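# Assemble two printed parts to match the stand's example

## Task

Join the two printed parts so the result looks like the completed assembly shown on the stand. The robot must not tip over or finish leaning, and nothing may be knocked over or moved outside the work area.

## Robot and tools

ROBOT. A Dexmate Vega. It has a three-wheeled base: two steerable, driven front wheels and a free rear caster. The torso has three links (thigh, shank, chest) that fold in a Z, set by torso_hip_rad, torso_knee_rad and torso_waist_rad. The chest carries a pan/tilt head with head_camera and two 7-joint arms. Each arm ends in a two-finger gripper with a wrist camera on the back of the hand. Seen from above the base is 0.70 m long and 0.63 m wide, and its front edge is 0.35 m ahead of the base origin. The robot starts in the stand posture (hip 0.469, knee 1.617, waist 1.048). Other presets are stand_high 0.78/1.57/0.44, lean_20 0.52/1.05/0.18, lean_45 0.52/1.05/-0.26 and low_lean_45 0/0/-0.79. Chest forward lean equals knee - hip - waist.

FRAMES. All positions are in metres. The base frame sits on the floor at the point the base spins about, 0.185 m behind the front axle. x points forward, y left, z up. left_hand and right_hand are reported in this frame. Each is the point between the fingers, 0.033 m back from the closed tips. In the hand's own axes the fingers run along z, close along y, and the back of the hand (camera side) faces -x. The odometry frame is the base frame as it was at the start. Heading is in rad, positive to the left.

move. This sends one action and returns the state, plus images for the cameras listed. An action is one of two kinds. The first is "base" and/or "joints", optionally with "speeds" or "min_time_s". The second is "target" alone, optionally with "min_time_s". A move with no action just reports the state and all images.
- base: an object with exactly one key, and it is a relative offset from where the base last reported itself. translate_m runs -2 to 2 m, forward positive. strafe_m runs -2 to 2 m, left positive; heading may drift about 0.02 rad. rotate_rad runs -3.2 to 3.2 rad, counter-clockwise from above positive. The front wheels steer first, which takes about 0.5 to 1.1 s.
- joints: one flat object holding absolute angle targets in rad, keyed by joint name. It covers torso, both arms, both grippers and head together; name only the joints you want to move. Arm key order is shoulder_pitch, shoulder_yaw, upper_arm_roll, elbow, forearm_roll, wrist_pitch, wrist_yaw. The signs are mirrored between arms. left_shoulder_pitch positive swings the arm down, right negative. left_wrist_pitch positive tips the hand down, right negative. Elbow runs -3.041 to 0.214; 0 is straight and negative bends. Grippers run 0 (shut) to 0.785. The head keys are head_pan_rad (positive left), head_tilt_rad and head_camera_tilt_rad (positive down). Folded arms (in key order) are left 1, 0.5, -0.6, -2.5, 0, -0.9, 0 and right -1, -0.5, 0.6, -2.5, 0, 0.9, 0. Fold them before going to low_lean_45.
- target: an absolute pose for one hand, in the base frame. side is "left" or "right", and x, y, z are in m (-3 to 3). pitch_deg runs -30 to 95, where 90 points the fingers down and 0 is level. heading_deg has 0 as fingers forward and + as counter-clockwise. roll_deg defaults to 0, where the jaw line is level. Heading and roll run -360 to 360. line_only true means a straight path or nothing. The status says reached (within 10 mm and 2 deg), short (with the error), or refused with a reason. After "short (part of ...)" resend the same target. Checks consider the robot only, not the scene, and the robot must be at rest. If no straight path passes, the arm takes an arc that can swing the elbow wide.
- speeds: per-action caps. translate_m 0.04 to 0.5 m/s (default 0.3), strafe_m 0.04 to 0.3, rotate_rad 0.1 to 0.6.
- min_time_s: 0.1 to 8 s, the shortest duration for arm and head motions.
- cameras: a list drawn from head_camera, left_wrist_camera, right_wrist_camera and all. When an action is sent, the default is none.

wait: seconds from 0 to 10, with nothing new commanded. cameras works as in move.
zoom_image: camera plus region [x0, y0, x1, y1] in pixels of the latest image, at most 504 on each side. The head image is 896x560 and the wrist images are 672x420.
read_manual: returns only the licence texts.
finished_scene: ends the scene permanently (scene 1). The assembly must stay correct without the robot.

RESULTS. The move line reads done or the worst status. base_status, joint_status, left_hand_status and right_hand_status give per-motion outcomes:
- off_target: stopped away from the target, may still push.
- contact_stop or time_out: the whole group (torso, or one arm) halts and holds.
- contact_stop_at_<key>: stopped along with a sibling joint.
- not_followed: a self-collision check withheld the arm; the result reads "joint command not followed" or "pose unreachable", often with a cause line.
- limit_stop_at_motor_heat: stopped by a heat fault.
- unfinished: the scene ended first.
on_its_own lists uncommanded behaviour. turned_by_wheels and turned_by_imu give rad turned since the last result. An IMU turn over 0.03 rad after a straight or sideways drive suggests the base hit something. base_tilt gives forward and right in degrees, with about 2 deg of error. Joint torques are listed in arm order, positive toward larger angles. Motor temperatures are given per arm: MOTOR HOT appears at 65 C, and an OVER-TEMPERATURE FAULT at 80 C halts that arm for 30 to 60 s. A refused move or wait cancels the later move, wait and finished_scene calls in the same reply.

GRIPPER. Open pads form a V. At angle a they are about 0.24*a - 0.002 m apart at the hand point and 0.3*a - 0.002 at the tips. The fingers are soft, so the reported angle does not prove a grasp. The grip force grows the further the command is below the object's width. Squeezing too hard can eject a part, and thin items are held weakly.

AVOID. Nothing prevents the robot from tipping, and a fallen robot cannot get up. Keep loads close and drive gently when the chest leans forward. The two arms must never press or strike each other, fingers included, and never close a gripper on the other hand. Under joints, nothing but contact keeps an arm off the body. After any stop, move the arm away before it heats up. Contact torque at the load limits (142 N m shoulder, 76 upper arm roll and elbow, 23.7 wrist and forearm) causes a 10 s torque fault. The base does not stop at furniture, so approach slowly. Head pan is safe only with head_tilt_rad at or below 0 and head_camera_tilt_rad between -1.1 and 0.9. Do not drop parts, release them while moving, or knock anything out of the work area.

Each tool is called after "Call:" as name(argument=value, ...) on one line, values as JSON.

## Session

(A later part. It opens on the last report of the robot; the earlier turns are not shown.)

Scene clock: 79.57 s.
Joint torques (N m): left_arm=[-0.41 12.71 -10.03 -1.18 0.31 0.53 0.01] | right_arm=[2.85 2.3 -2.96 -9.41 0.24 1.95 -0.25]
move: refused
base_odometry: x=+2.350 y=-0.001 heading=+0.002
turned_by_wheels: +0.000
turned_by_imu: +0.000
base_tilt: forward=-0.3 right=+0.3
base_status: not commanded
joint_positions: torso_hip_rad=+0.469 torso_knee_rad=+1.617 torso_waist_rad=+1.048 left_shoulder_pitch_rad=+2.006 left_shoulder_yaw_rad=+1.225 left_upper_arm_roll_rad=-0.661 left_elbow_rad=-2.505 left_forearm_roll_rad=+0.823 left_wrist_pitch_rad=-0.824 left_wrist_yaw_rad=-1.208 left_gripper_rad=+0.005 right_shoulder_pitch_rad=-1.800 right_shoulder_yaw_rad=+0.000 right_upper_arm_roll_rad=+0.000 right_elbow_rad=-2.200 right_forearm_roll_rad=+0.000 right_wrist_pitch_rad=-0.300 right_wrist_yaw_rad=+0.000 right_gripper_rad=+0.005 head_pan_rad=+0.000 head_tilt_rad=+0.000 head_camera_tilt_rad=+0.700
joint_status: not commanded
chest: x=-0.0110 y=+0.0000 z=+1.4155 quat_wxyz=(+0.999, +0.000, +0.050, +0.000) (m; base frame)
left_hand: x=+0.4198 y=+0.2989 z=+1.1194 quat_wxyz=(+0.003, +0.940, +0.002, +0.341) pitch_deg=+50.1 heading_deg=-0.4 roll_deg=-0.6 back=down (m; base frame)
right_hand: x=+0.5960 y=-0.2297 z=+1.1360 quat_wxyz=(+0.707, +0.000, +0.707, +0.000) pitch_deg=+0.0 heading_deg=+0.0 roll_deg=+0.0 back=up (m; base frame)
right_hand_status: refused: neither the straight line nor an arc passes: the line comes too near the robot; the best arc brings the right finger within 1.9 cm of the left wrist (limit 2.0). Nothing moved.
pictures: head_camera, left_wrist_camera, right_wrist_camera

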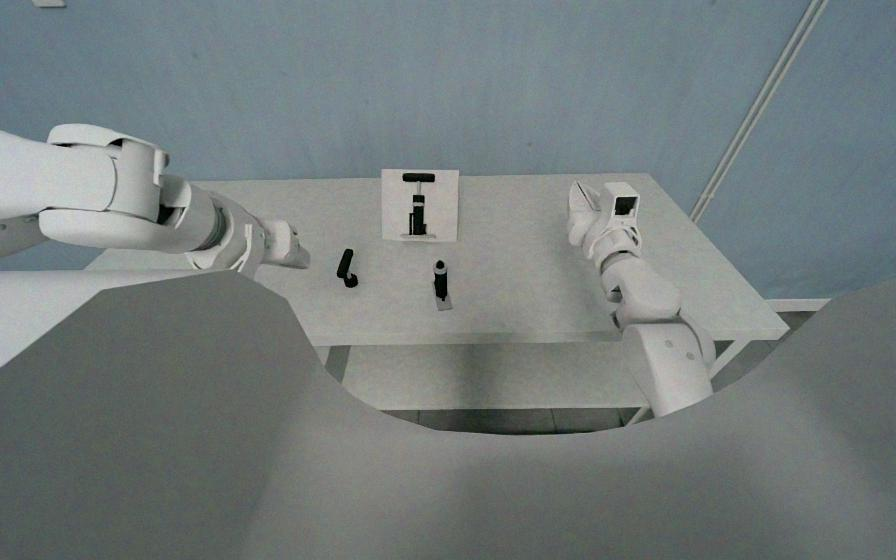

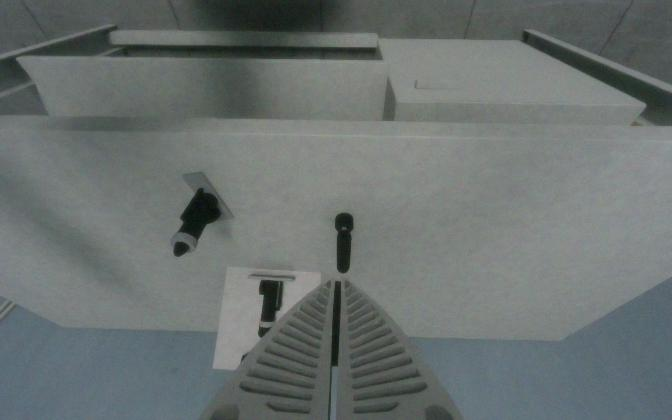

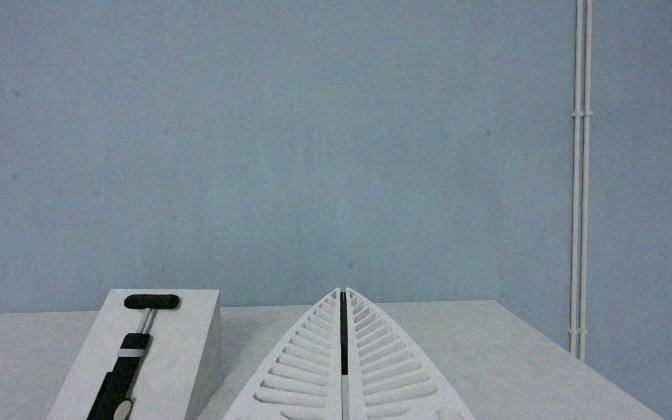

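Call:
move(joints={"left_shoulder_pitch_rad": 1.8, "left_shoulder_yaw_rad": 0.0, "left_upper_arm_roll_rad": 0.0, "left_elbow_rad": -2.2, "left_forearm_roll_rad": 0.0, "left_wrist_pitch_rad": 0.3, "left_wrist_yaw_rad": 0.0})

Call:
move(target={"side": "left", "x": 0.57, "y": 0.3, "z": 1.12, "pitch_deg": 60, "heading_deg": 0, "line_only": true}, cameras=["all"])

Scene clock: 92.73 s.
Joint torques (N m): left_arm=[-13.71 -3.34 1.77 -6.66 -0.41 -2.15 0.37] | right_arm=[3.87 -0.86 -2.97 -11.03 0.4 1.64 -0.07]
move: done
base_odometry: x=+2.350 y=-0.001 heading=+0.002
turned_by_wheels: +0.000
turned_by_imu: -0.002
base_tilt: forward=-0.5 right=+0.1
base_status: not commanded
joint_positions: torso_hip_rad=+0.469 torso_knee_rad=+1.617 torso_waist_rad=+1.048 left_shoulder_pitch_rad=+1.801 left_shoulder_yaw_rad=+0.005 left_upper_arm_roll_rad=-0.003 left_elbow_rad=-2.201 left_forearm_roll_rad=+0.004 left_wrist_pitch_rad=+0.296 left_wrist_yaw_rad=-0.005 left_gripper_rad=+0.005 right_shoulder_pitch_rad=-1.800 right_shoulder_yaw_rad=+0.000 right_upper_arm_roll_rad=+0.000 right_elbow_rad=-2.200 right_forearm_roll_rad=+0.000 right_wrist_pitch_rad=-0.300 right_wrist_yaw_rad=+0.000 right_gripper_rad=+0.005 head_pan_rad=+0.000 head_tilt_rad=+0.000 head_camera_tilt_rad=+0.700
joint_status: all done
chest: x=-0.0110 y=+0.0000 z=+1.4155 quat_wxyz=(+0.999, +0.000, +0.050, +0.000) (m; base frame)
left_hand: x=+0.5955 y=+0.2303 z=+1.1378 quat_wxyz=(+0.708, +0.004, +0.706, +0.002) pitch_deg=-0.2 heading_deg=-0.1 roll_deg=+0.5 back=up (m; base frame)
right_hand: x=+0.5960 y=-0.2297 z=+1.1360 quat_wxyz=(+0.707, +0.000, +0.707, +0.000) pitch_deg=+0.0 heading_deg=+0.0 roll_deg=+0.0 back=up (m; base frame)
pictures: none

Scene clock: 104.00 s.
Joint torques (N m): left_arm=[-21.45 9.12 -6.39 1.01 -0.38 -0.97 0.18] | right_arm=[2.46 0.1 -2.66 -10.35 0.43 2.47 -0.11]
move: short
base_odometry: x=+2.350 y=-0.001 heading=+0.002
turned_by_wheels: +0.000
turned_by_imu: -0.003
base_tilt: forward=-0.3 right=+0.2
base_status: not commanded
joint_positions: torso_hip_rad=+0.469 torso_knee_rad=+1.617 torso_waist_rad=+1.048 left_shoulder_pitch_rad=+0.969 left_shoulder_yaw_rad=+1.233 left_upper_arm_roll_rad=+0.414 left_elbow_rad=-2.177 left_forearm_roll_rad=-2.092 left_wrist_pitch_rad=+0.775 left_wrist_yaw_rad=+1.087 left_gripper_rad=+0.005 right_shoulder_pitch_rad=-1.800 right_shoulder_yaw_rad=+0.000 right_upper_arm_roll_rad=+0.000 right_elbow_rad=-2.200 right_forearm_roll_rad=+0.000 right_wrist_pitch_rad=-0.300 right_wrist_yaw_rad=+0.000 right_gripper_rad=+0.005 head_pan_rad=+0.000 head_tilt_rad=+0.000 head_camera_tilt_rad=+0.700
joint_status: not commanded
chest: x=-0.0110 y=+0.0000 z=+1.4155 quat_wxyz=(+0.999, +0.000, +0.050, +0.000) (m; base frame)
left_hand: x=+0.5778 y=+0.2751 z=+1.1230 quat_wxyz=(+0.381, +0.009, +0.925, -0.002) pitch_deg=+45.3 heading_deg=-0.9 roll_deg=+0.3 back=up (m; base frame)
left_hand_status: short (part of a straight line of 12.4 s, the rest not played, planned for 9.9 s): 26 mm and 14.8 deg off.
right_hand: x=+0.5960 y=-0.2297 z=+1.1360 quat_wxyz=(+0.707, +0.000, +0.707, +0.000) pitch_deg=+0.0 heading_deg=+0.0 roll_deg=+0.0 back=up (m; base frame)
pictures: head_camera, left_wrist_camera, right_wrist_camera

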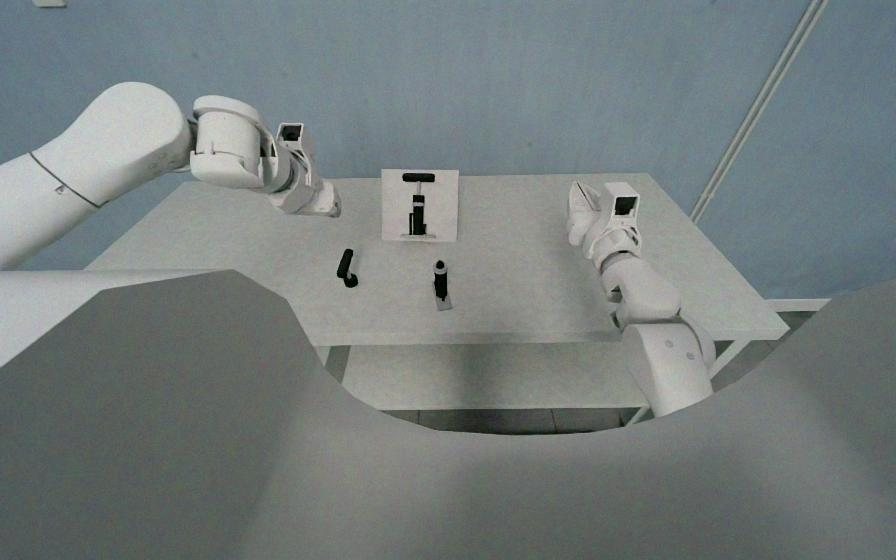

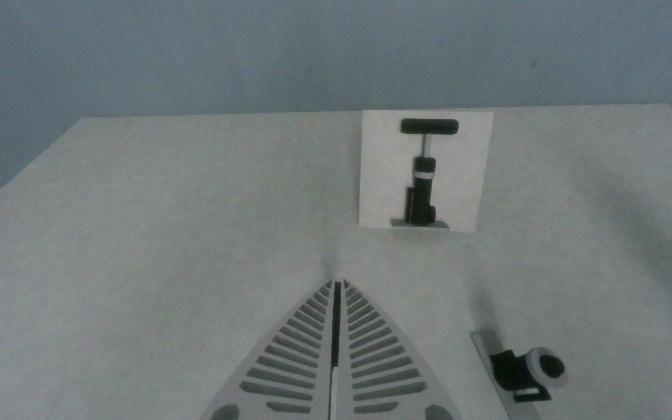

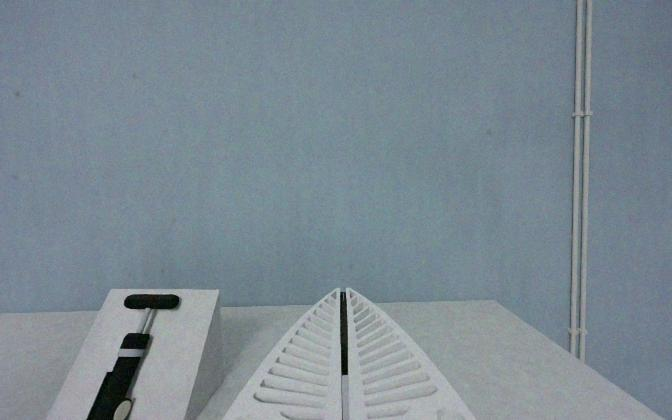

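Call:
zoom_image(camera="left_wrist_camera", region=[440, 290, 620, 420])

Call:
zoom_image(camera="left_wrist_camera", region=[340, 90, 520, 250])

Scaled by 2.800 from the camera's 672x420 image, which has a finer 960x600 frame.

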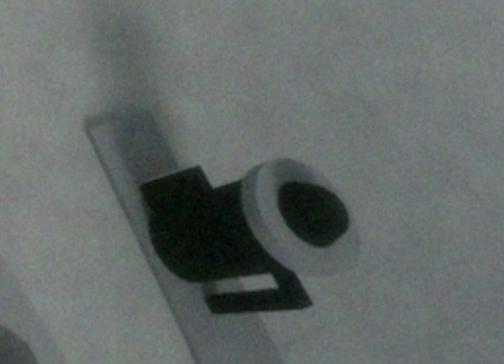

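Scaled by 2.800 from the camera's 672x420 image, which has a finer 960x600 frame.

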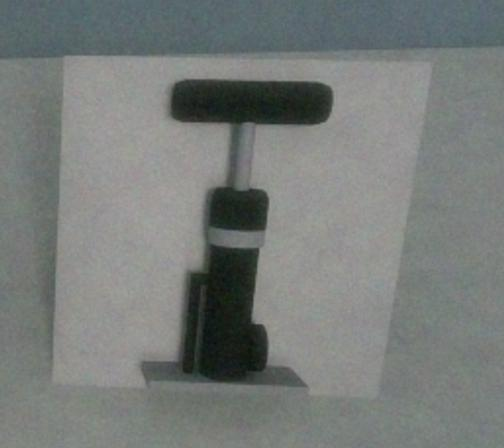

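Call:
move(joints={"left_shoulder_pitch_rad": 1.8, "left_shoulder_yaw_rad": 0.0, "left_upper_arm_roll_rad": 0.0, "left_elbow_rad": -2.2, "left_forearm_roll_rad": 0.0, "left_wrist_pitch_rad": 0.3, "left_wrist_yaw_rad": 0.0})

Call:
move(base={"translate_m": -0.1}, speeds={"translate_m": 0.1})

Call:
move(base={"strafe_m": -0.1}, speeds={"strafe_m": 0.1}, cameras=["all"])

Scene clock: 120.70 s.
Joint torques (N m): left_arm=[-1.26 -2.72 -1.16 -7.68 0.49 -1.98 -0.46] | right_arm=[3.63 1.67 -2.34 -9.81 0.63 1.63 -0.1]
move: done
base_odometry: x=+2.350 y=-0.001 heading=+0.002
turned_by_wheels: +0.000
turned_by_imu: -0.003
base_tilt: forward=-0.2 right=+0.1
base_status: not commanded
joint_positions: torso_hip_rad=+0.469 torso_knee_rad=+1.617 torso_waist_rad=+1.048 left_shoulder_pitch_rad=+1.798 left_shoulder_yaw_rad=+0.003 left_upper_arm_roll_rad=+0.001 left_elbow_rad=-2.200 left_forearm_roll_rad=-0.005 left_wrist_pitch_rad=+0.302 left_wrist_yaw_rad=+0.003 left_gripper_rad=+0.005 right_shoulder_pitch_rad=-1.800 right_shoulder_yaw_rad=+0.000 right_upper_arm_roll_rad=+0.000 right_elbow_rad=-2.200 right_forearm_roll_rad=+0.000 right_wrist_pitch_rad=-0.300 right_wrist_yaw_rad=+0.000 right_gripper_rad=+0.005 head_pan_rad=+0.000 head_tilt_rad=+0.000 head_camera_tilt_rad=+0.700
joint_status: all done
chest: x=-0.0110 y=+0.0000 z=+1.4155 quat_wxyz=(+0.999, +0.000, +0.050, +0.000) (m; base frame)
left_hand: x=+0.5966 y=+0.2288 z=+1.1368 quat_wxyz=(+0.707, +0.000, +0.707, -0.001) pitch_deg=+0.0 heading_deg=+0.0 roll_deg=-0.1 back=up (m; base frame)
right_hand: x=+0.5960 y=-0.2297 z=+1.1360 quat_wxyz=(+0.707, +0.000, +0.707, +0.000) pitch_deg=+0.0 heading_deg=+0.0 roll_deg=+0.0 back=up (m; base frame)
pictures: none

Scene clock: 122.77 s.
Joint torques (N m): left_arm=[-1.28 -2.4 -2.2 -7.1 0.16 -2.32 -0.04] | right_arm=[6.37 0.63 -2.64 -9.54 -0.34 1.97 -0.14]
move: done
base_odometry: x=+2.250 y=-0.001 heading=+0.002
turned_by_wheels: +0.000
turned_by_imu: -0.001
base_tilt: forward=-0.3 right=+0.2
base_status: done
joint_positions: torso_hip_rad=+0.469 torso_knee_rad=+1.617 torso_waist_rad=+1.048 left_shoulder_pitch_rad=+1.800 left_shoulder_yaw_rad=+0.000 left_upper_arm_roll_rad=+0.000 left_elbow_rad=-2.200 left_forearm_roll_rad=+0.000 left_wrist_pitch_rad=+0.300 left_wrist_yaw_rad=+0.000 left_gripper_rad=+0.005 right_shoulder_pitch_rad=-1.800 right_shoulder_yaw_rad=+0.000 right_upper_arm_roll_rad=+0.000 right_elbow_rad=-2.200 right_forearm_roll_rad=+0.000 right_wrist_pitch_rad=-0.300 right_wrist_yaw_rad=+0.000 right_gripper_rad=+0.005 head_pan_rad=+0.000 head_tilt_rad=+0.000 head_camera_tilt_rad=+0.700
joint_status: not commanded
chest: x=-0.0110 y=+0.0000 z=+1.4155 quat_wxyz=(+0.999, +0.000, +0.050, +0.000) (m; base frame)
left_hand: x=+0.5959 y=+0.2292 z=+1.1361 quat_wxyz=(+0.707, +0.000, +0.707, +0.000) pitch_deg=+0.0 heading_deg=+0.0 roll_deg=+0.0 back=up (m; base frame)
right_hand: x=+0.5959 y=-0.2297 z=+1.1361 quat_wxyz=(+0.707, +0.000, +0.707, +0.000) pitch_deg=+0.0 heading_deg=+0.0 roll_deg=+0.0 back=up (m; base frame)
pictures: none

Scene clock: 125.87 s.
Joint torques (N m): left_arm=[-2.32 -2 -0.35 -6.86 0.31 -2.14 0.2] | right_arm=[2.56 1.12 -2.57 -9.01 0.13 2.77 -0.42]
move: done
base_odometry: x=+2.250 y=-0.101 heading=+0.002
turned_by_wheels: +0.000
turned_by_imu: +0.002
base_tilt: forward=-0.3 right=+0.1
base_status: done
joint_positions: torso_hip_rad=+0.469 torso_knee_rad=+1.617 torso_waist_rad=+1.048 left_shoulder_pitch_rad=+1.800 left_shoulder_yaw_rad=+0.000 left_upper_arm_roll_rad=+0.000 left_elbow_rad=-2.200 left_forearm_roll_rad=+0.000 left_wrist_pitch_rad=+0.300 left_wrist_yaw_rad=+0.000 left_gripper_rad=+0.005 right_shoulder_pitch_rad=-1.800 right_shoulder_yaw_rad=+0.000 right_upper_arm_roll_rad=+0.000 right_elbow_rad=-2.200 right_forearm_roll_rad=+0.000 right_wrist_pitch_rad=-0.300 right_wrist_yaw_rad=+0.000 right_gripper_rad=+0.005 head_pan_rad=+0.000 head_tilt_rad=+0.000 head_camera_tilt_rad=+0.700
joint_status: not commanded
chest: x=-0.0110 y=+0.0000 z=+1.4155 quat_wxyz=(+0.999, +0.000, +0.050, +0.000) (m; base frame)
left_hand: x=+0.5959 y=+0.2292 z=+1.1361 quat_wxyz=(+0.707, +0.000, +0.707, +0.000) pitch_deg=+0.0 heading_deg=+0.0 roll_deg=+0.0 back=up (m; base frame)
right_hand: x=+0.5959 y=-0.2296 z=+1.1361 quat_wxyz=(+0.707, +0.000, +0.707, +0.000) pitch_deg=+0.0 heading_deg=+0.0 roll_deg=+0.0 back=up (m; base frame)
pictures: head_camera, left_wrist_camera, right_wrist_camera

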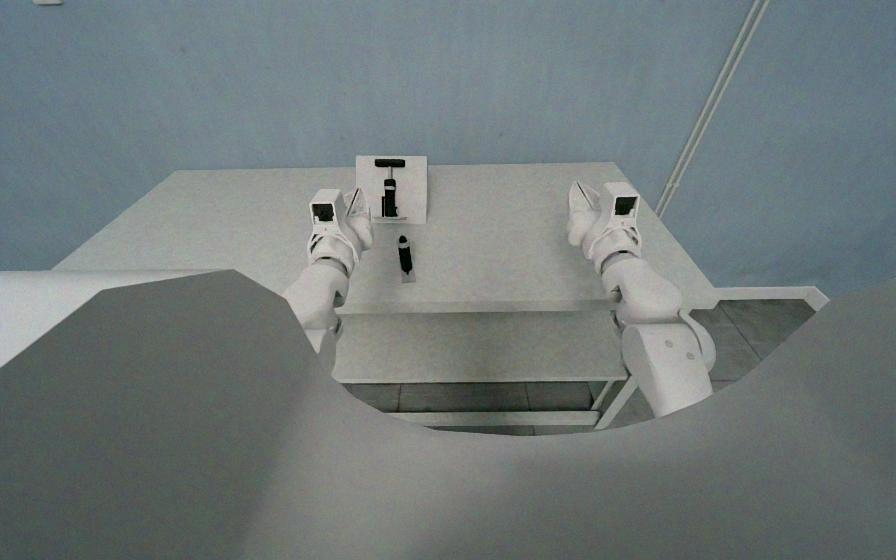

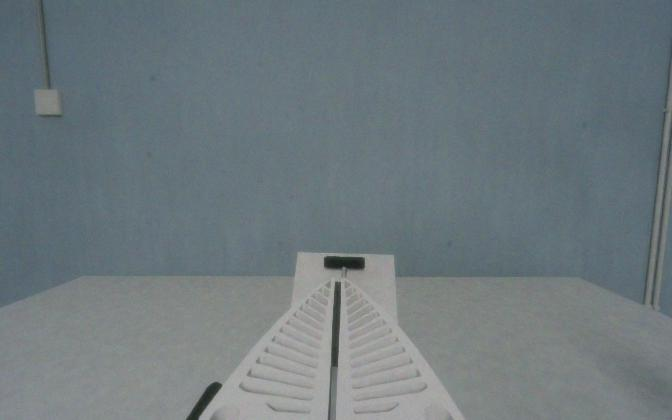

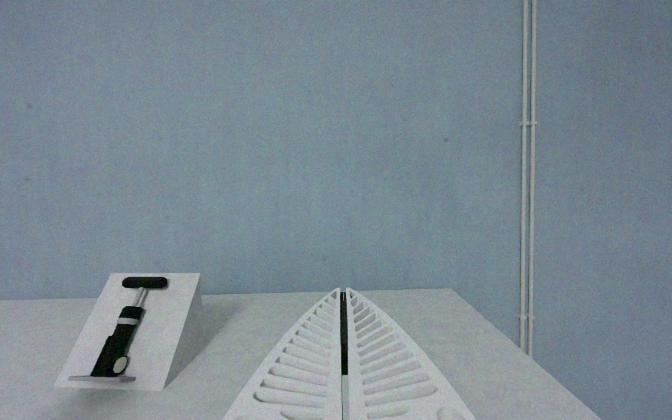

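Call:
move(joints={"torso_hip_rad": 1.1, "torso_knee_rad": 2.4, "torso_waist_rad": 0.88, "left_shoulder_pitch_rad": 1.08, "left_elbow_rad": -1.85, "left_wrist_pitch_rad": 0.7, "right_shoulder_pitch_rad": -1.08, "right_elbow_rad": -1.85, "right_wrist_pitch_rad": -0.7, "head_camera_tilt_rad": 0.45}, cameras=["all"])

Scene clock: 130.63 s.
Joint torques (N m): left_arm=[-20.82 -4.82 -0.35 -4.59 0.19 -1.06 0.36] | right_arm=[21.23 1.3 -1.57 -5.68 0.34 1.11 -0.06]
move: done
base_odometry: x=+2.250 y=-0.101 heading=+0.002
turned_by_wheels: +0.000
turned_by_imu: -0.001
base_tilt: forward=-0.3 right=+0.1
base_status: not commanded
joint_positions: torso_hip_rad=+1.100 torso_knee_rad=+2.400 torso_waist_rad=+0.880 left_shoulder_pitch_rad=+1.083 left_shoulder_yaw_rad=+0.000 left_upper_arm_roll_rad=+0.000 left_elbow_rad=-1.851 left_forearm_roll_rad=+0.000 left_wrist_pitch_rad=+0.699 left_wrist_yaw_rad=+0.000 left_gripper_rad=+0.005 right_shoulder_pitch_rad=-1.083 right_shoulder_yaw_rad=+0.000 right_upper_arm_roll_rad=+0.000 right_elbow_rad=-1.851 right_forearm_roll_rad=+0.000 right_wrist_pitch_rad=-0.699 right_wrist_yaw_rad=+0.000 right_gripper_rad=+0.005 head_pan_rad=+0.000 head_tilt_rad=+0.000 head_camera_tilt_rad=+0.450
joint_status: all done
chest: x=-0.0154 y=+0.0000 z=+1.5422 quat_wxyz=(+0.978, +0.000, +0.209, +0.000) (m; base frame)
left_hand: x=+0.6932 y=+0.2292 z=+1.1533 quat_wxyz=(+0.573, +0.000, +0.820, +0.000) pitch_deg=+20.1 heading_deg=+0.0 roll_deg=+0.0 back=up (m; base frame)
right_hand: x=+0.6933 y=-0.2297 z=+1.1534 quat_wxyz=(+0.573, +0.000, +0.820, +0.000) pitch_deg=+20.1 heading_deg=+0.0 roll_deg=+0.0 back=up (m; base frame)
pictures: head_camera, left_wrist_camera, right_wrist_camera

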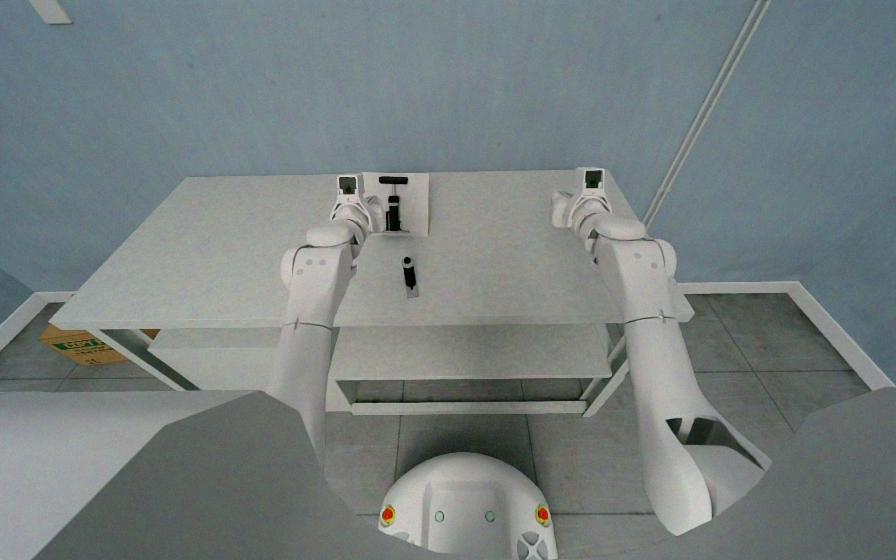

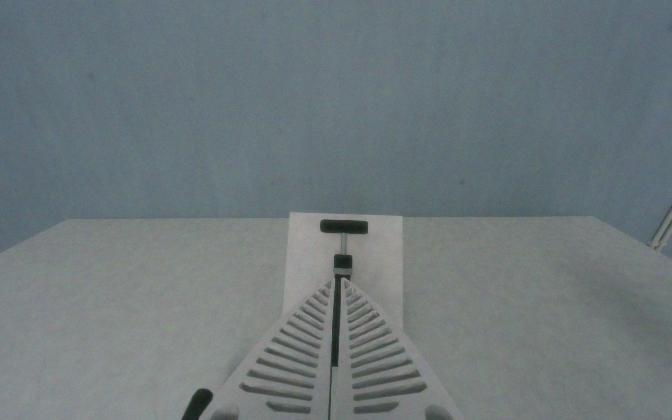

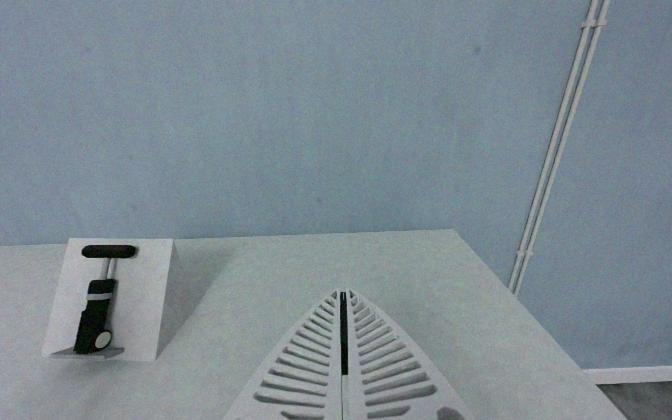

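Call:
move(target={"side": "left", "x": 0.56, "y": 0.34, "z": 1.12, "pitch_deg": 42, "heading_deg": 0, "line_only": true}, cameras=["all"])

Scene clock: 136.67 s.
Joint torques (N m): left_arm=[-5.64 8.19 -5.76 -6.26 -0.39 -1.18 0.46] | right_arm=[20.9 1.45 -2.14 -5.72 0.12 0.9 -0.26]
move: done
base_odometry: x=+2.250 y=-0.101 heading=+0.002
turned_by_wheels: +0.000
turned_by_imu: -0.002
base_tilt: forward=-0.3 right=+0.1
base_status: not commanded
joint_positions: torso_hip_rad=+1.100 torso_knee_rad=+2.400 torso_waist_rad=+0.880 left_shoulder_pitch_rad=+1.175 left_shoulder_yaw_rad=+0.340 left_upper_arm_roll_rad=-0.232 left_elbow_rad=-2.193 left_forearm_roll_rad=-0.499 left_wrist_pitch_rad=+1.365 left_wrist_yaw_rad=+0.092 left_gripper_rad=+0.005 right_shoulder_pitch_rad=-1.080 right_shoulder_yaw_rad=+0.000 right_upper_arm_roll_rad=+0.000 right_elbow_rad=-1.850 right_forearm_roll_rad=+0.000 right_wrist_pitch_rad=-0.700 right_wrist_yaw_rad=+0.000 right_gripper_rad=+0.005 head_pan_rad=+0.000 head_tilt_rad=+0.000 head_camera_tilt_rad=+0.450
joint_status: not commanded
chest: x=-0.0154 y=+0.0000 z=+1.5422 quat_wxyz=(+0.978, +0.000, +0.209, +0.000) (m; base frame)
left_hand: x=+0.5605 y=+0.3396 z=+1.1199 quat_wxyz=(+0.407, +0.000, +0.913, +0.000) pitch_deg=+41.9 heading_deg=+0.0 roll_deg=+0.0 back=up (m; base frame)
left_hand_status: reached (straight line, planned for 3.5 s): 1 mm and 0.1 deg off.
right_hand: x=+0.6940 y=-0.2297 z=+1.1538 quat_wxyz=(+0.573, +0.000, +0.820, +0.000) pitch_deg=+20.1 heading_deg=+0.0 roll_deg=+0.0 back=up (m; base frame)
pictures: head_camera, left_wrist_camera, right_wrist_camera

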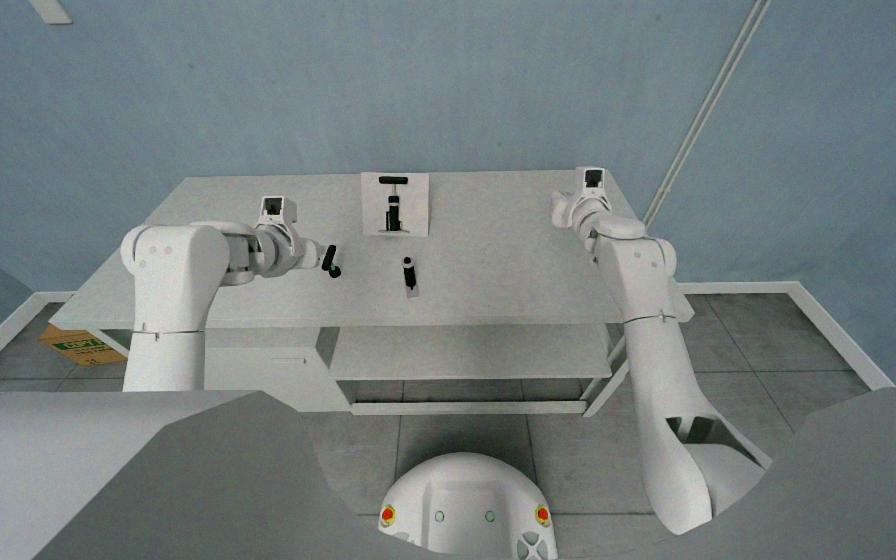

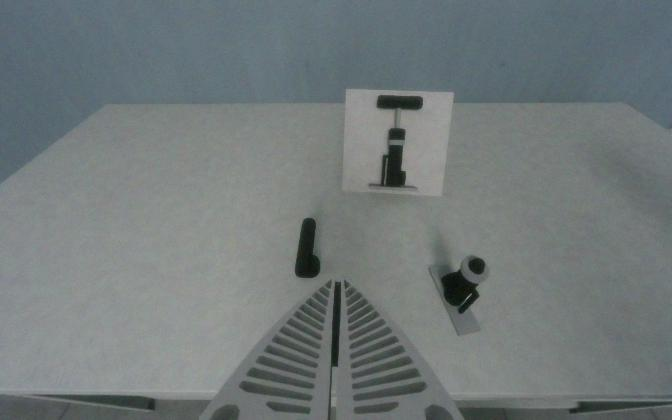

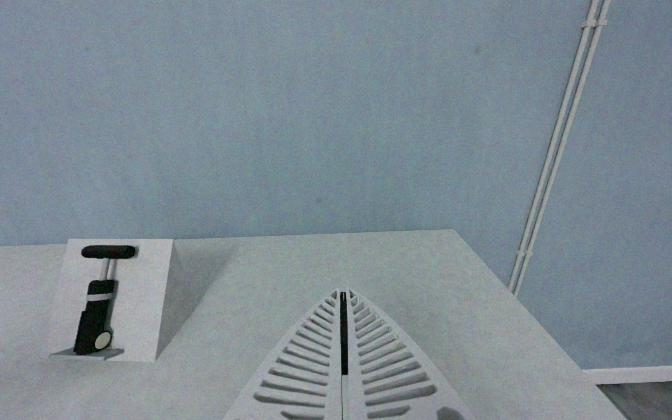

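Call:
zoom_image(camera="left_wrist_camera", region=[270, 200, 370, 300])

Call:
zoom_image(camera="left_wrist_camera", region=[410, 230, 530, 350])

Call:
zoom_image(camera="head_camera", region=[300, 220, 440, 320])

Scaled by 5.040 from the camera's 672x420 image, which has a finer 960x600 frame.

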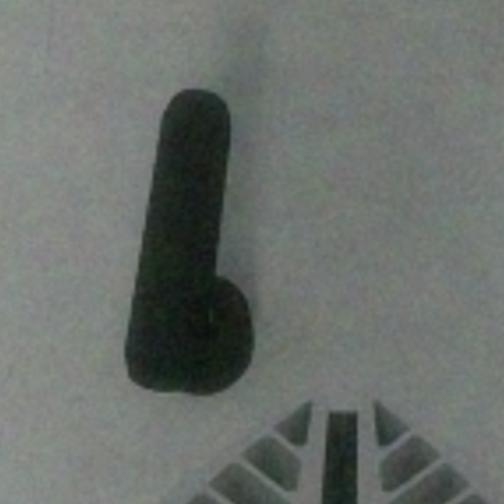

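Scaled by 4.200 from the camera's 672x420 image, which has a finer 960x600 frame.

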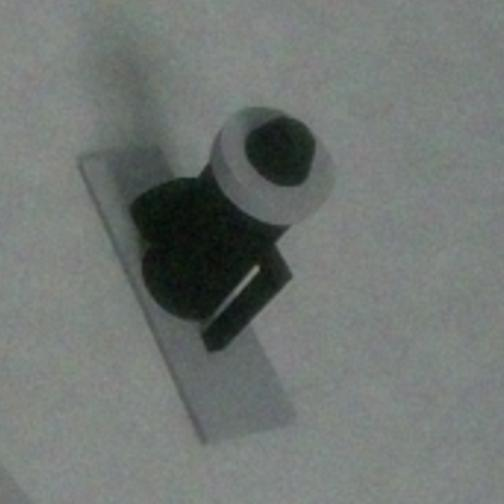

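Scaled by 3.600 from the camera's 896x560 image, which has a finer 960x600 frame.

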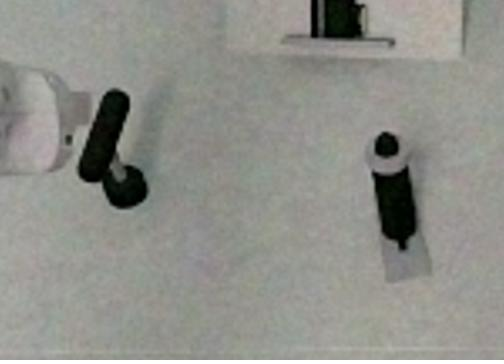

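Call:
move(target={"side": "left", "x": 0.56, "y": 0.165, "z": 1.05, "pitch_deg": 42, "heading_deg": 0, "line_only": true}, cameras=["left_wrist_camera"])

Scene clock: 141.23 s.
Joint torques (N m): left_arm=[-3.79 -3.55 2.83 -4.99 0.22 -1.48 -0.04] | right_arm=[21.53 -1.14 -2.88 -5.75 0.68 0.91 -0.13]
move: done
base_odometry: x=+2.250 y=-0.101 heading=+0.002
turned_by_wheels: +0.000
turned_by_imu: -0.001
base_tilt: forward=-0.3 right=+0.3
base_status: not commanded
joint_positions: torso_hip_rad=+1.100 torso_knee_rad=+2.400 torso_waist_rad=+0.880 left_shoulder_pitch_rad=+1.221 left_shoulder_yaw_rad=+0.049 left_upper_arm_roll_rad=+0.147 left_elbow_rad=-2.096 left_forearm_roll_rad=-0.328 left_wrist_pitch_rad=+1.160 left_wrist_yaw_rad=+0.389 left_gripper_rad=+0.005 right_shoulder_pitch_rad=-1.080 right_shoulder_yaw_rad=+0.000 right_upper_arm_roll_rad=+0.000 right_elbow_rad=-1.850 right_forearm_roll_rad=+0.000 right_wrist_pitch_rad=-0.700 right_wrist_yaw_rad=+0.000 right_gripper_rad=+0.005 head_pan_rad=+0.000 head_tilt_rad=+0.000 head_camera_tilt_rad=+0.450
joint_status: not commanded
chest: x=-0.0154 y=+0.0000 z=+1.5422 quat_wxyz=(+0.978, +0.000, +0.209, +0.000) (m; base frame)
left_hand: x=+0.5601 y=+0.1673 z=+1.0504 quat_wxyz=(+0.406, +0.000, +0.914, +0.000) pitch_deg=+42.0 heading_deg=+0.0 roll_deg=+0.0 back=up (m; base frame)
left_hand_status: reached (straight line, planned for 1.5 s): 2 mm and 0.0 deg off.
right_hand: x=+0.6940 y=-0.2297 z=+1.1538 quat_wxyz=(+0.573, +0.000, +0.820, +0.000) pitch_deg=+20.1 heading_deg=+0.0 roll_deg=+0.0 back=up (m; base frame)
pictures: left_wrist_camera

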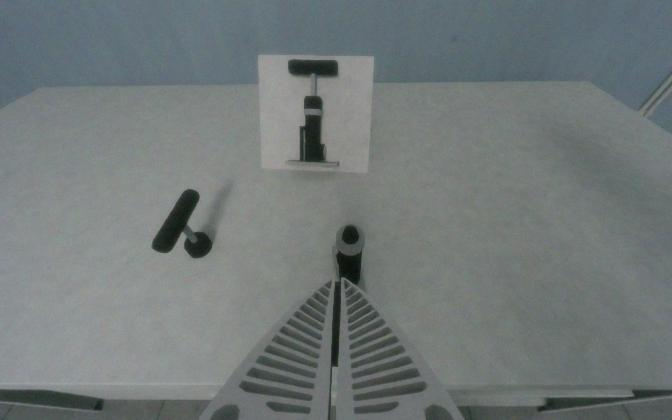

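Call:
zoom_image(camera="left_wrist_camera", region=[310, 210, 400, 285])

Call:
zoom_image(camera="left_wrist_camera", region=[140, 175, 230, 270])

Call:
zoom_image(camera="left_wrist_camera", region=[250, 45, 380, 180])

Scaled by 5.600 from the camera's 672x420 image, which has a finer 960x600 frame.

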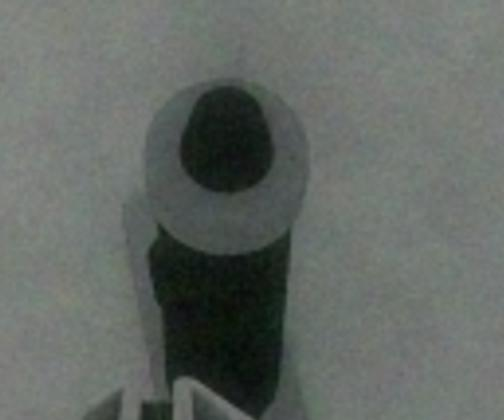

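Scaled by 5.305 from the camera's 672x420 image, which has a finer 960x600 frame.

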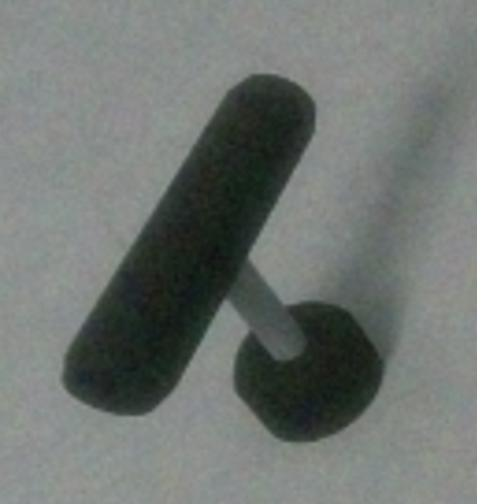

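Scaled by 3.733 from the camera's 672x420 image, which has a finer 960x600 frame.

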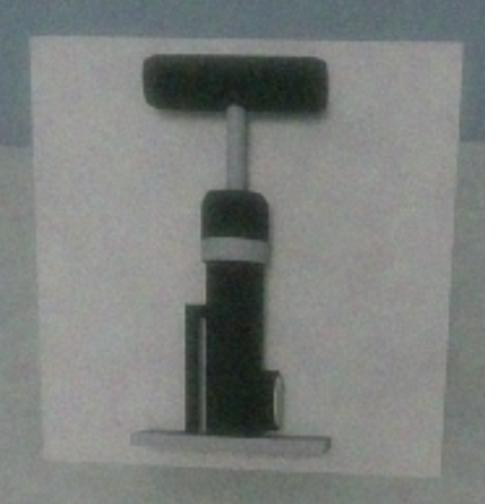

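Call:
move(target={"side": "left", "x": 0.62, "y": 0.396, "z": 1.06, "pitch_deg": 45, "heading_deg": 0, "line_only": true})

Call:
move(joints={"left_gripper_rad": 0.28}, cameras=["all"])

Scene clock: 149.47 s.
Joint torques (N m): left_arm=[-20.31 9.08 -6.6 -3.31 0.16 -1.59 -0.53] | right_arm=[21.55 1.12 -1.7 -6.88 0.5 0.58 -0.32]
move: done
base_odometry: x=+2.250 y=-0.101 heading=+0.002
turned_by_wheels: +0.000
turned_by_imu: -0.002
base_tilt: forward=-0.6 right=+0.3
base_status: not commanded
joint_positions: torso_hip_rad=+1.100 torso_knee_rad=+2.400 torso_waist_rad=+0.880 left_shoulder_pitch_rad=+1.013 left_shoulder_yaw_rad=+0.485 left_upper_arm_roll_rad=-0.117 left_elbow_rad=-1.740 left_forearm_roll_rad=-0.447 left_wrist_pitch_rad=+1.128 left_wrist_yaw_rad=-0.056 left_gripper_rad=+0.005 right_shoulder_pitch_rad=-1.080 right_shoulder_yaw_rad=+0.000 right_upper_arm_roll_rad=+0.000 right_elbow_rad=-1.850 right_forearm_roll_rad=+0.000 right_wrist_pitch_rad=-0.700 right_wrist_yaw_rad=+0.000 right_gripper_rad=+0.005 head_pan_rad=+0.000 head_tilt_rad=+0.000 head_camera_tilt_rad=+0.450
joint_status: not commanded
chest: x=-0.0154 y=+0.0000 z=+1.5422 quat_wxyz=(+0.978, +0.000, +0.209, +0.000) (m; base frame)
left_hand: x=+0.6192 y=+0.3937 z=+1.0589 quat_wxyz=(+0.382, +0.000, +0.924, +0.000) pitch_deg=+45.1 heading_deg=+0.0 roll_deg=+0.0 back=up (m; base frame)
left_hand_status: reached (straight line, planned for 1.8 s): 3 mm and 0.1 deg off.
right_hand: x=+0.6940 y=-0.2297 z=+1.1538 quat_wxyz=(+0.573, +0.000, +0.820, +0.000) pitch_deg=+20.1 heading_deg=+0.0 roll_deg=+0.0 back=up (m; base frame)
pictures: none

Scene clock: 150.27 s.
Joint torques (N m): left_arm=[-21.97 10.62 -5.58 -3.54 -0.16 -0.36 -0.35] | right_arm=[21.01 0.13 -2.42 -7.01 0.16 2.22 -0.01]
move: done
base_odometry: x=+2.250 y=-0.101 heading=+0.002
turned_by_wheels: +0.000
turned_by_imu: +0.000
base_tilt: forward=-0.4 right=+0.4
base_status: not commanded
joint_positions: torso_hip_rad=+1.100 torso_knee_rad=+2.400 torso_waist_rad=+0.880 left_shoulder_pitch_rad=+1.011 left_shoulder_yaw_rad=+0.488 left_upper_arm_roll_rad=-0.118 left_elbow_rad=-1.737 left_forearm_roll_rad=-0.447 left_wrist_pitch_rad=+1.127 left_wrist_yaw_rad=-0.059 left_gripper_rad=+0.280 right_shoulder_pitch_rad=-1.080 right_shoulder_yaw_rad=+0.000 right_upper_arm_roll_rad=+0.000 right_elbow_rad=-1.850 right_forearm_roll_rad=+0.000 right_wrist_pitch_rad=-0.700 right_wrist_yaw_rad=+0.000 right_gripper_rad=+0.005 head_pan_rad=+0.000 head_tilt_rad=+0.000 head_camera_tilt_rad=+0.450
joint_status: all done
chest: x=-0.0154 y=+0.0000 z=+1.5422 quat_wxyz=(+0.978, +0.000, +0.209, +0.000) (m; base frame)
left_hand: x=+0.6196 y=+0.3955 z=+1.0594 quat_wxyz=(+0.382, +0.000, +0.924, +0.000) pitch_deg=+45.1 heading_deg=+0.0 roll_deg=+0.0 back=up (m; base frame)
right_hand: x=+0.6940 y=-0.2297 z=+1.1538 quat_wxyz=(+0.573, +0.000, +0.820, +0.000) pitch_deg=+20.1 heading_deg=+0.0 roll_deg=+0.0 back=up (m; base frame)
pictures: head_camera, left_wrist_camera, right_wrist_camera

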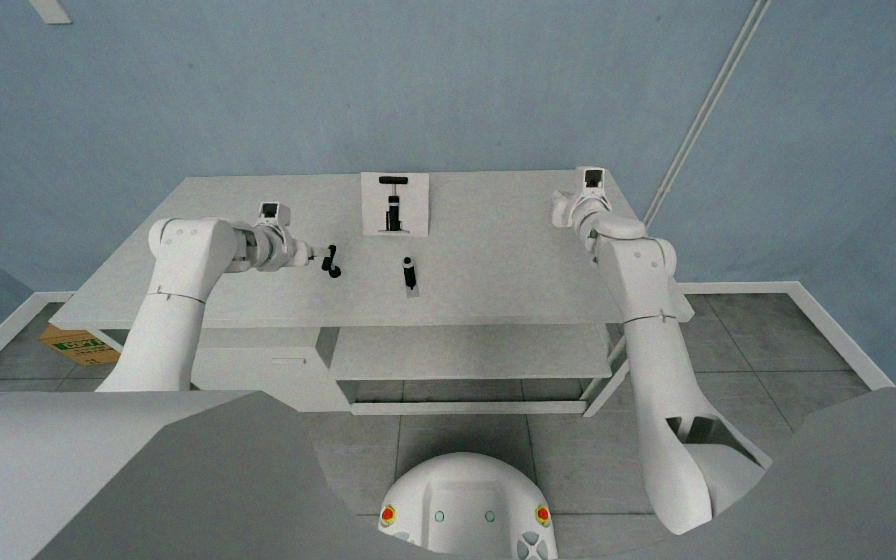

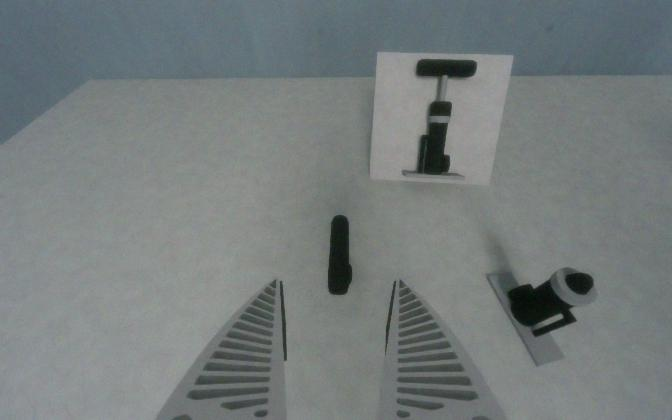

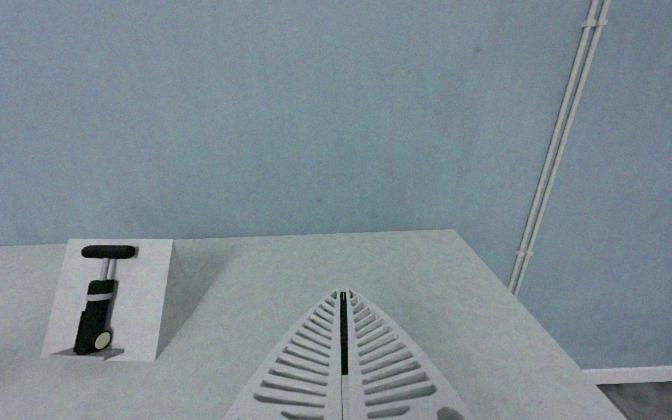

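Call:
zoom_image(camera="left_wrist_camera", region=[290, 200, 400, 310])

Call:
zoom_image(camera="left_wrist_camera", region=[470, 250, 610, 380])

Scaled by 4.582 from the camera's 672x420 image, which has a finer 960x600 frame.

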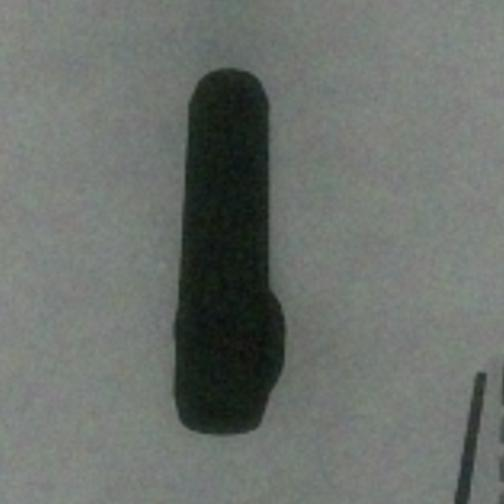

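Scaled by 3.600 from the camera's 672x420 image, which has a finer 960x600 frame.

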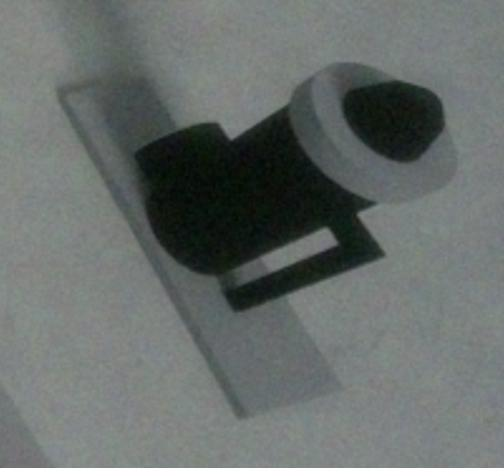

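Call:
move(target={"side": "left", "x": 0.716, "y": 0.3985, "z": 0.942, "pitch_deg": 45, "heading_deg": -1.5, "line_only": true}, cameras=["all"])

Scene clock: 158.43 s.
Joint torques (N m): left_arm=[-26.86 3.17 -0.45 -4.31 0.42 -1.39 -0.26] | right_arm=[20.6 2.74 -3.29 -6.42 0.17 1.77 -0.14]
move: done
base_odometry: x=+2.250 y=-0.101 heading=+0.002
turned_by_wheels: +0.000
turned_by_imu: -0.002
base_tilt: forward=-0.4 right=+0.3
base_status: not commanded
joint_positions: torso_hip_rad=+1.100 torso_knee_rad=+2.400 torso_waist_rad=+0.880 left_shoulder_pitch_rad=+0.491 left_shoulder_yaw_rad=+0.368 left_upper_arm_roll_rad=+0.204 left_elbow_rad=-0.535 left_forearm_roll_rad=-0.250 left_wrist_pitch_rad=+0.397 left_wrist_yaw_rad=-0.259 left_gripper_rad=+0.280 right_shoulder_pitch_rad=-1.080 right_shoulder_yaw_rad=+0.000 right_upper_arm_roll_rad=+0.000 right_elbow_rad=-1.850 right_forearm_roll_rad=+0.000 right_wrist_pitch_rad=-0.700 right_wrist_yaw_rad=+0.000 right_gripper_rad=+0.005 head_pan_rad=+0.000 head_tilt_rad=+0.000 head_camera_tilt_rad=+0.450
joint_status: not commanded
chest: x=-0.0154 y=+0.0000 z=+1.5422 quat_wxyz=(+0.978, +0.000, +0.209, +0.000) (m; base frame)
left_hand: x=+0.7155 y=+0.3987 z=+0.9417 quat_wxyz=(+0.382, +0.012, +0.924, -0.005) pitch_deg=+45.0 heading_deg=-1.5 roll_deg=+0.0 back=up (m; base frame)
left_hand_status: reached (straight line, planned for 4.1 s): 1 mm and 0.1 deg off.
right_hand: x=+0.6940 y=-0.2297 z=+1.1538 quat_wxyz=(+0.573, +0.000, +0.820, +0.000) pitch_deg=+20.1 heading_deg=+0.0 roll_deg=+0.0 back=up (m; base frame)
pictures: head_camera, left_wrist_camera, right_wrist_camera

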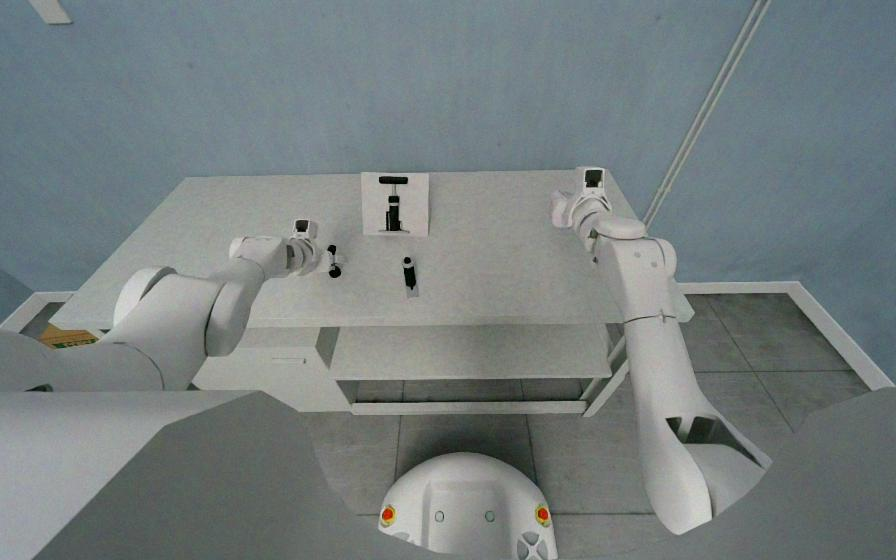

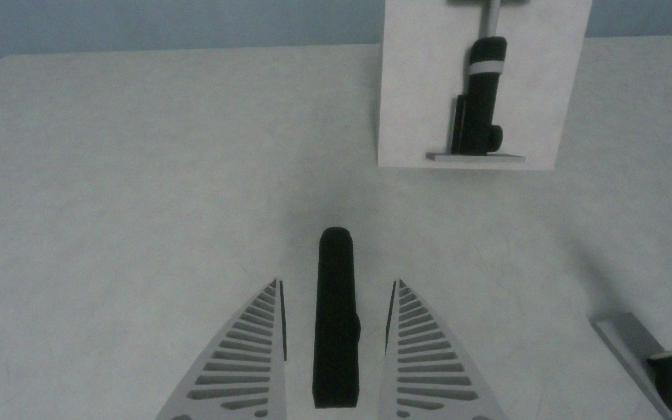

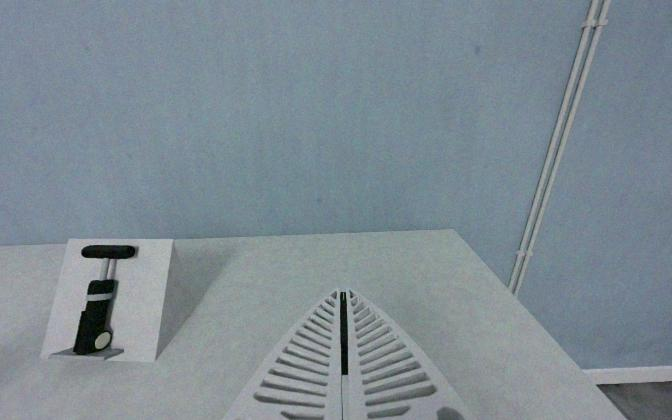

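Call:
move(joints={"left_gripper_rad": 0.03}, cameras=["left_wrist_camera"])

Scene clock: 160.20 s.
Joint torques (N m): left_arm=[-25.83 4.11 -0.84 -3.65 0.36 -2.19 -0.24] | right_arm=[21.69 0 -1.43 -5.89 0.23 2.02 -0.07]
move: done
base_odometry: x=+2.250 y=-0.101 heading=+0.002
turned_by_wheels: +0.000
turned_by_imu: +0.000
base_tilt: forward=-0.3 right=+0.2
base_status: not commanded
joint_positions: torso_hip_rad=+1.100 torso_knee_rad=+2.400 torso_waist_rad=+0.880 left_shoulder_pitch_rad=+0.489 left_shoulder_yaw_rad=+0.367 left_upper_arm_roll_rad=+0.204 left_elbow_rad=-0.531 left_forearm_roll_rad=-0.249 left_wrist_pitch_rad=+0.395 left_wrist_yaw_rad=-0.260 left_gripper_rad=+0.030 right_shoulder_pitch_rad=-1.080 right_shoulder_yaw_rad=+0.000 right_upper_arm_roll_rad=+0.000 right_elbow_rad=-1.850 right_forearm_roll_rad=+0.000 right_wrist_pitch_rad=-0.700 right_wrist_yaw_rad=+0.000 right_gripper_rad=+0.005 head_pan_rad=+0.000 head_tilt_rad=+0.000 head_camera_tilt_rad=+0.450
joint_status: all done
chest: x=-0.0154 y=+0.0000 z=+1.5422 quat_wxyz=(+0.978, +0.000, +0.209, +0.000) (m; base frame)
left_hand: x=+0.7156 y=+0.3986 z=+0.9415 quat_wxyz=(+0.382, +0.012, +0.924, -0.005) pitch_deg=+45.0 heading_deg=-1.5 roll_deg=+0.0 back=up (m; base frame)
right_hand: x=+0.6940 y=-0.2297 z=+1.1538 quat_wxyz=(+0.573, +0.000, +0.820, +0.000) pitch_deg=+20.1 heading_deg=+0.0 roll_deg=+0.0 back=up (m; base frame)
pictures: left_wrist_camera

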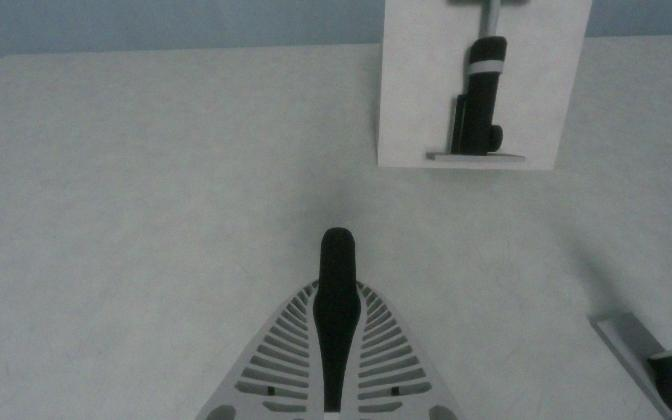

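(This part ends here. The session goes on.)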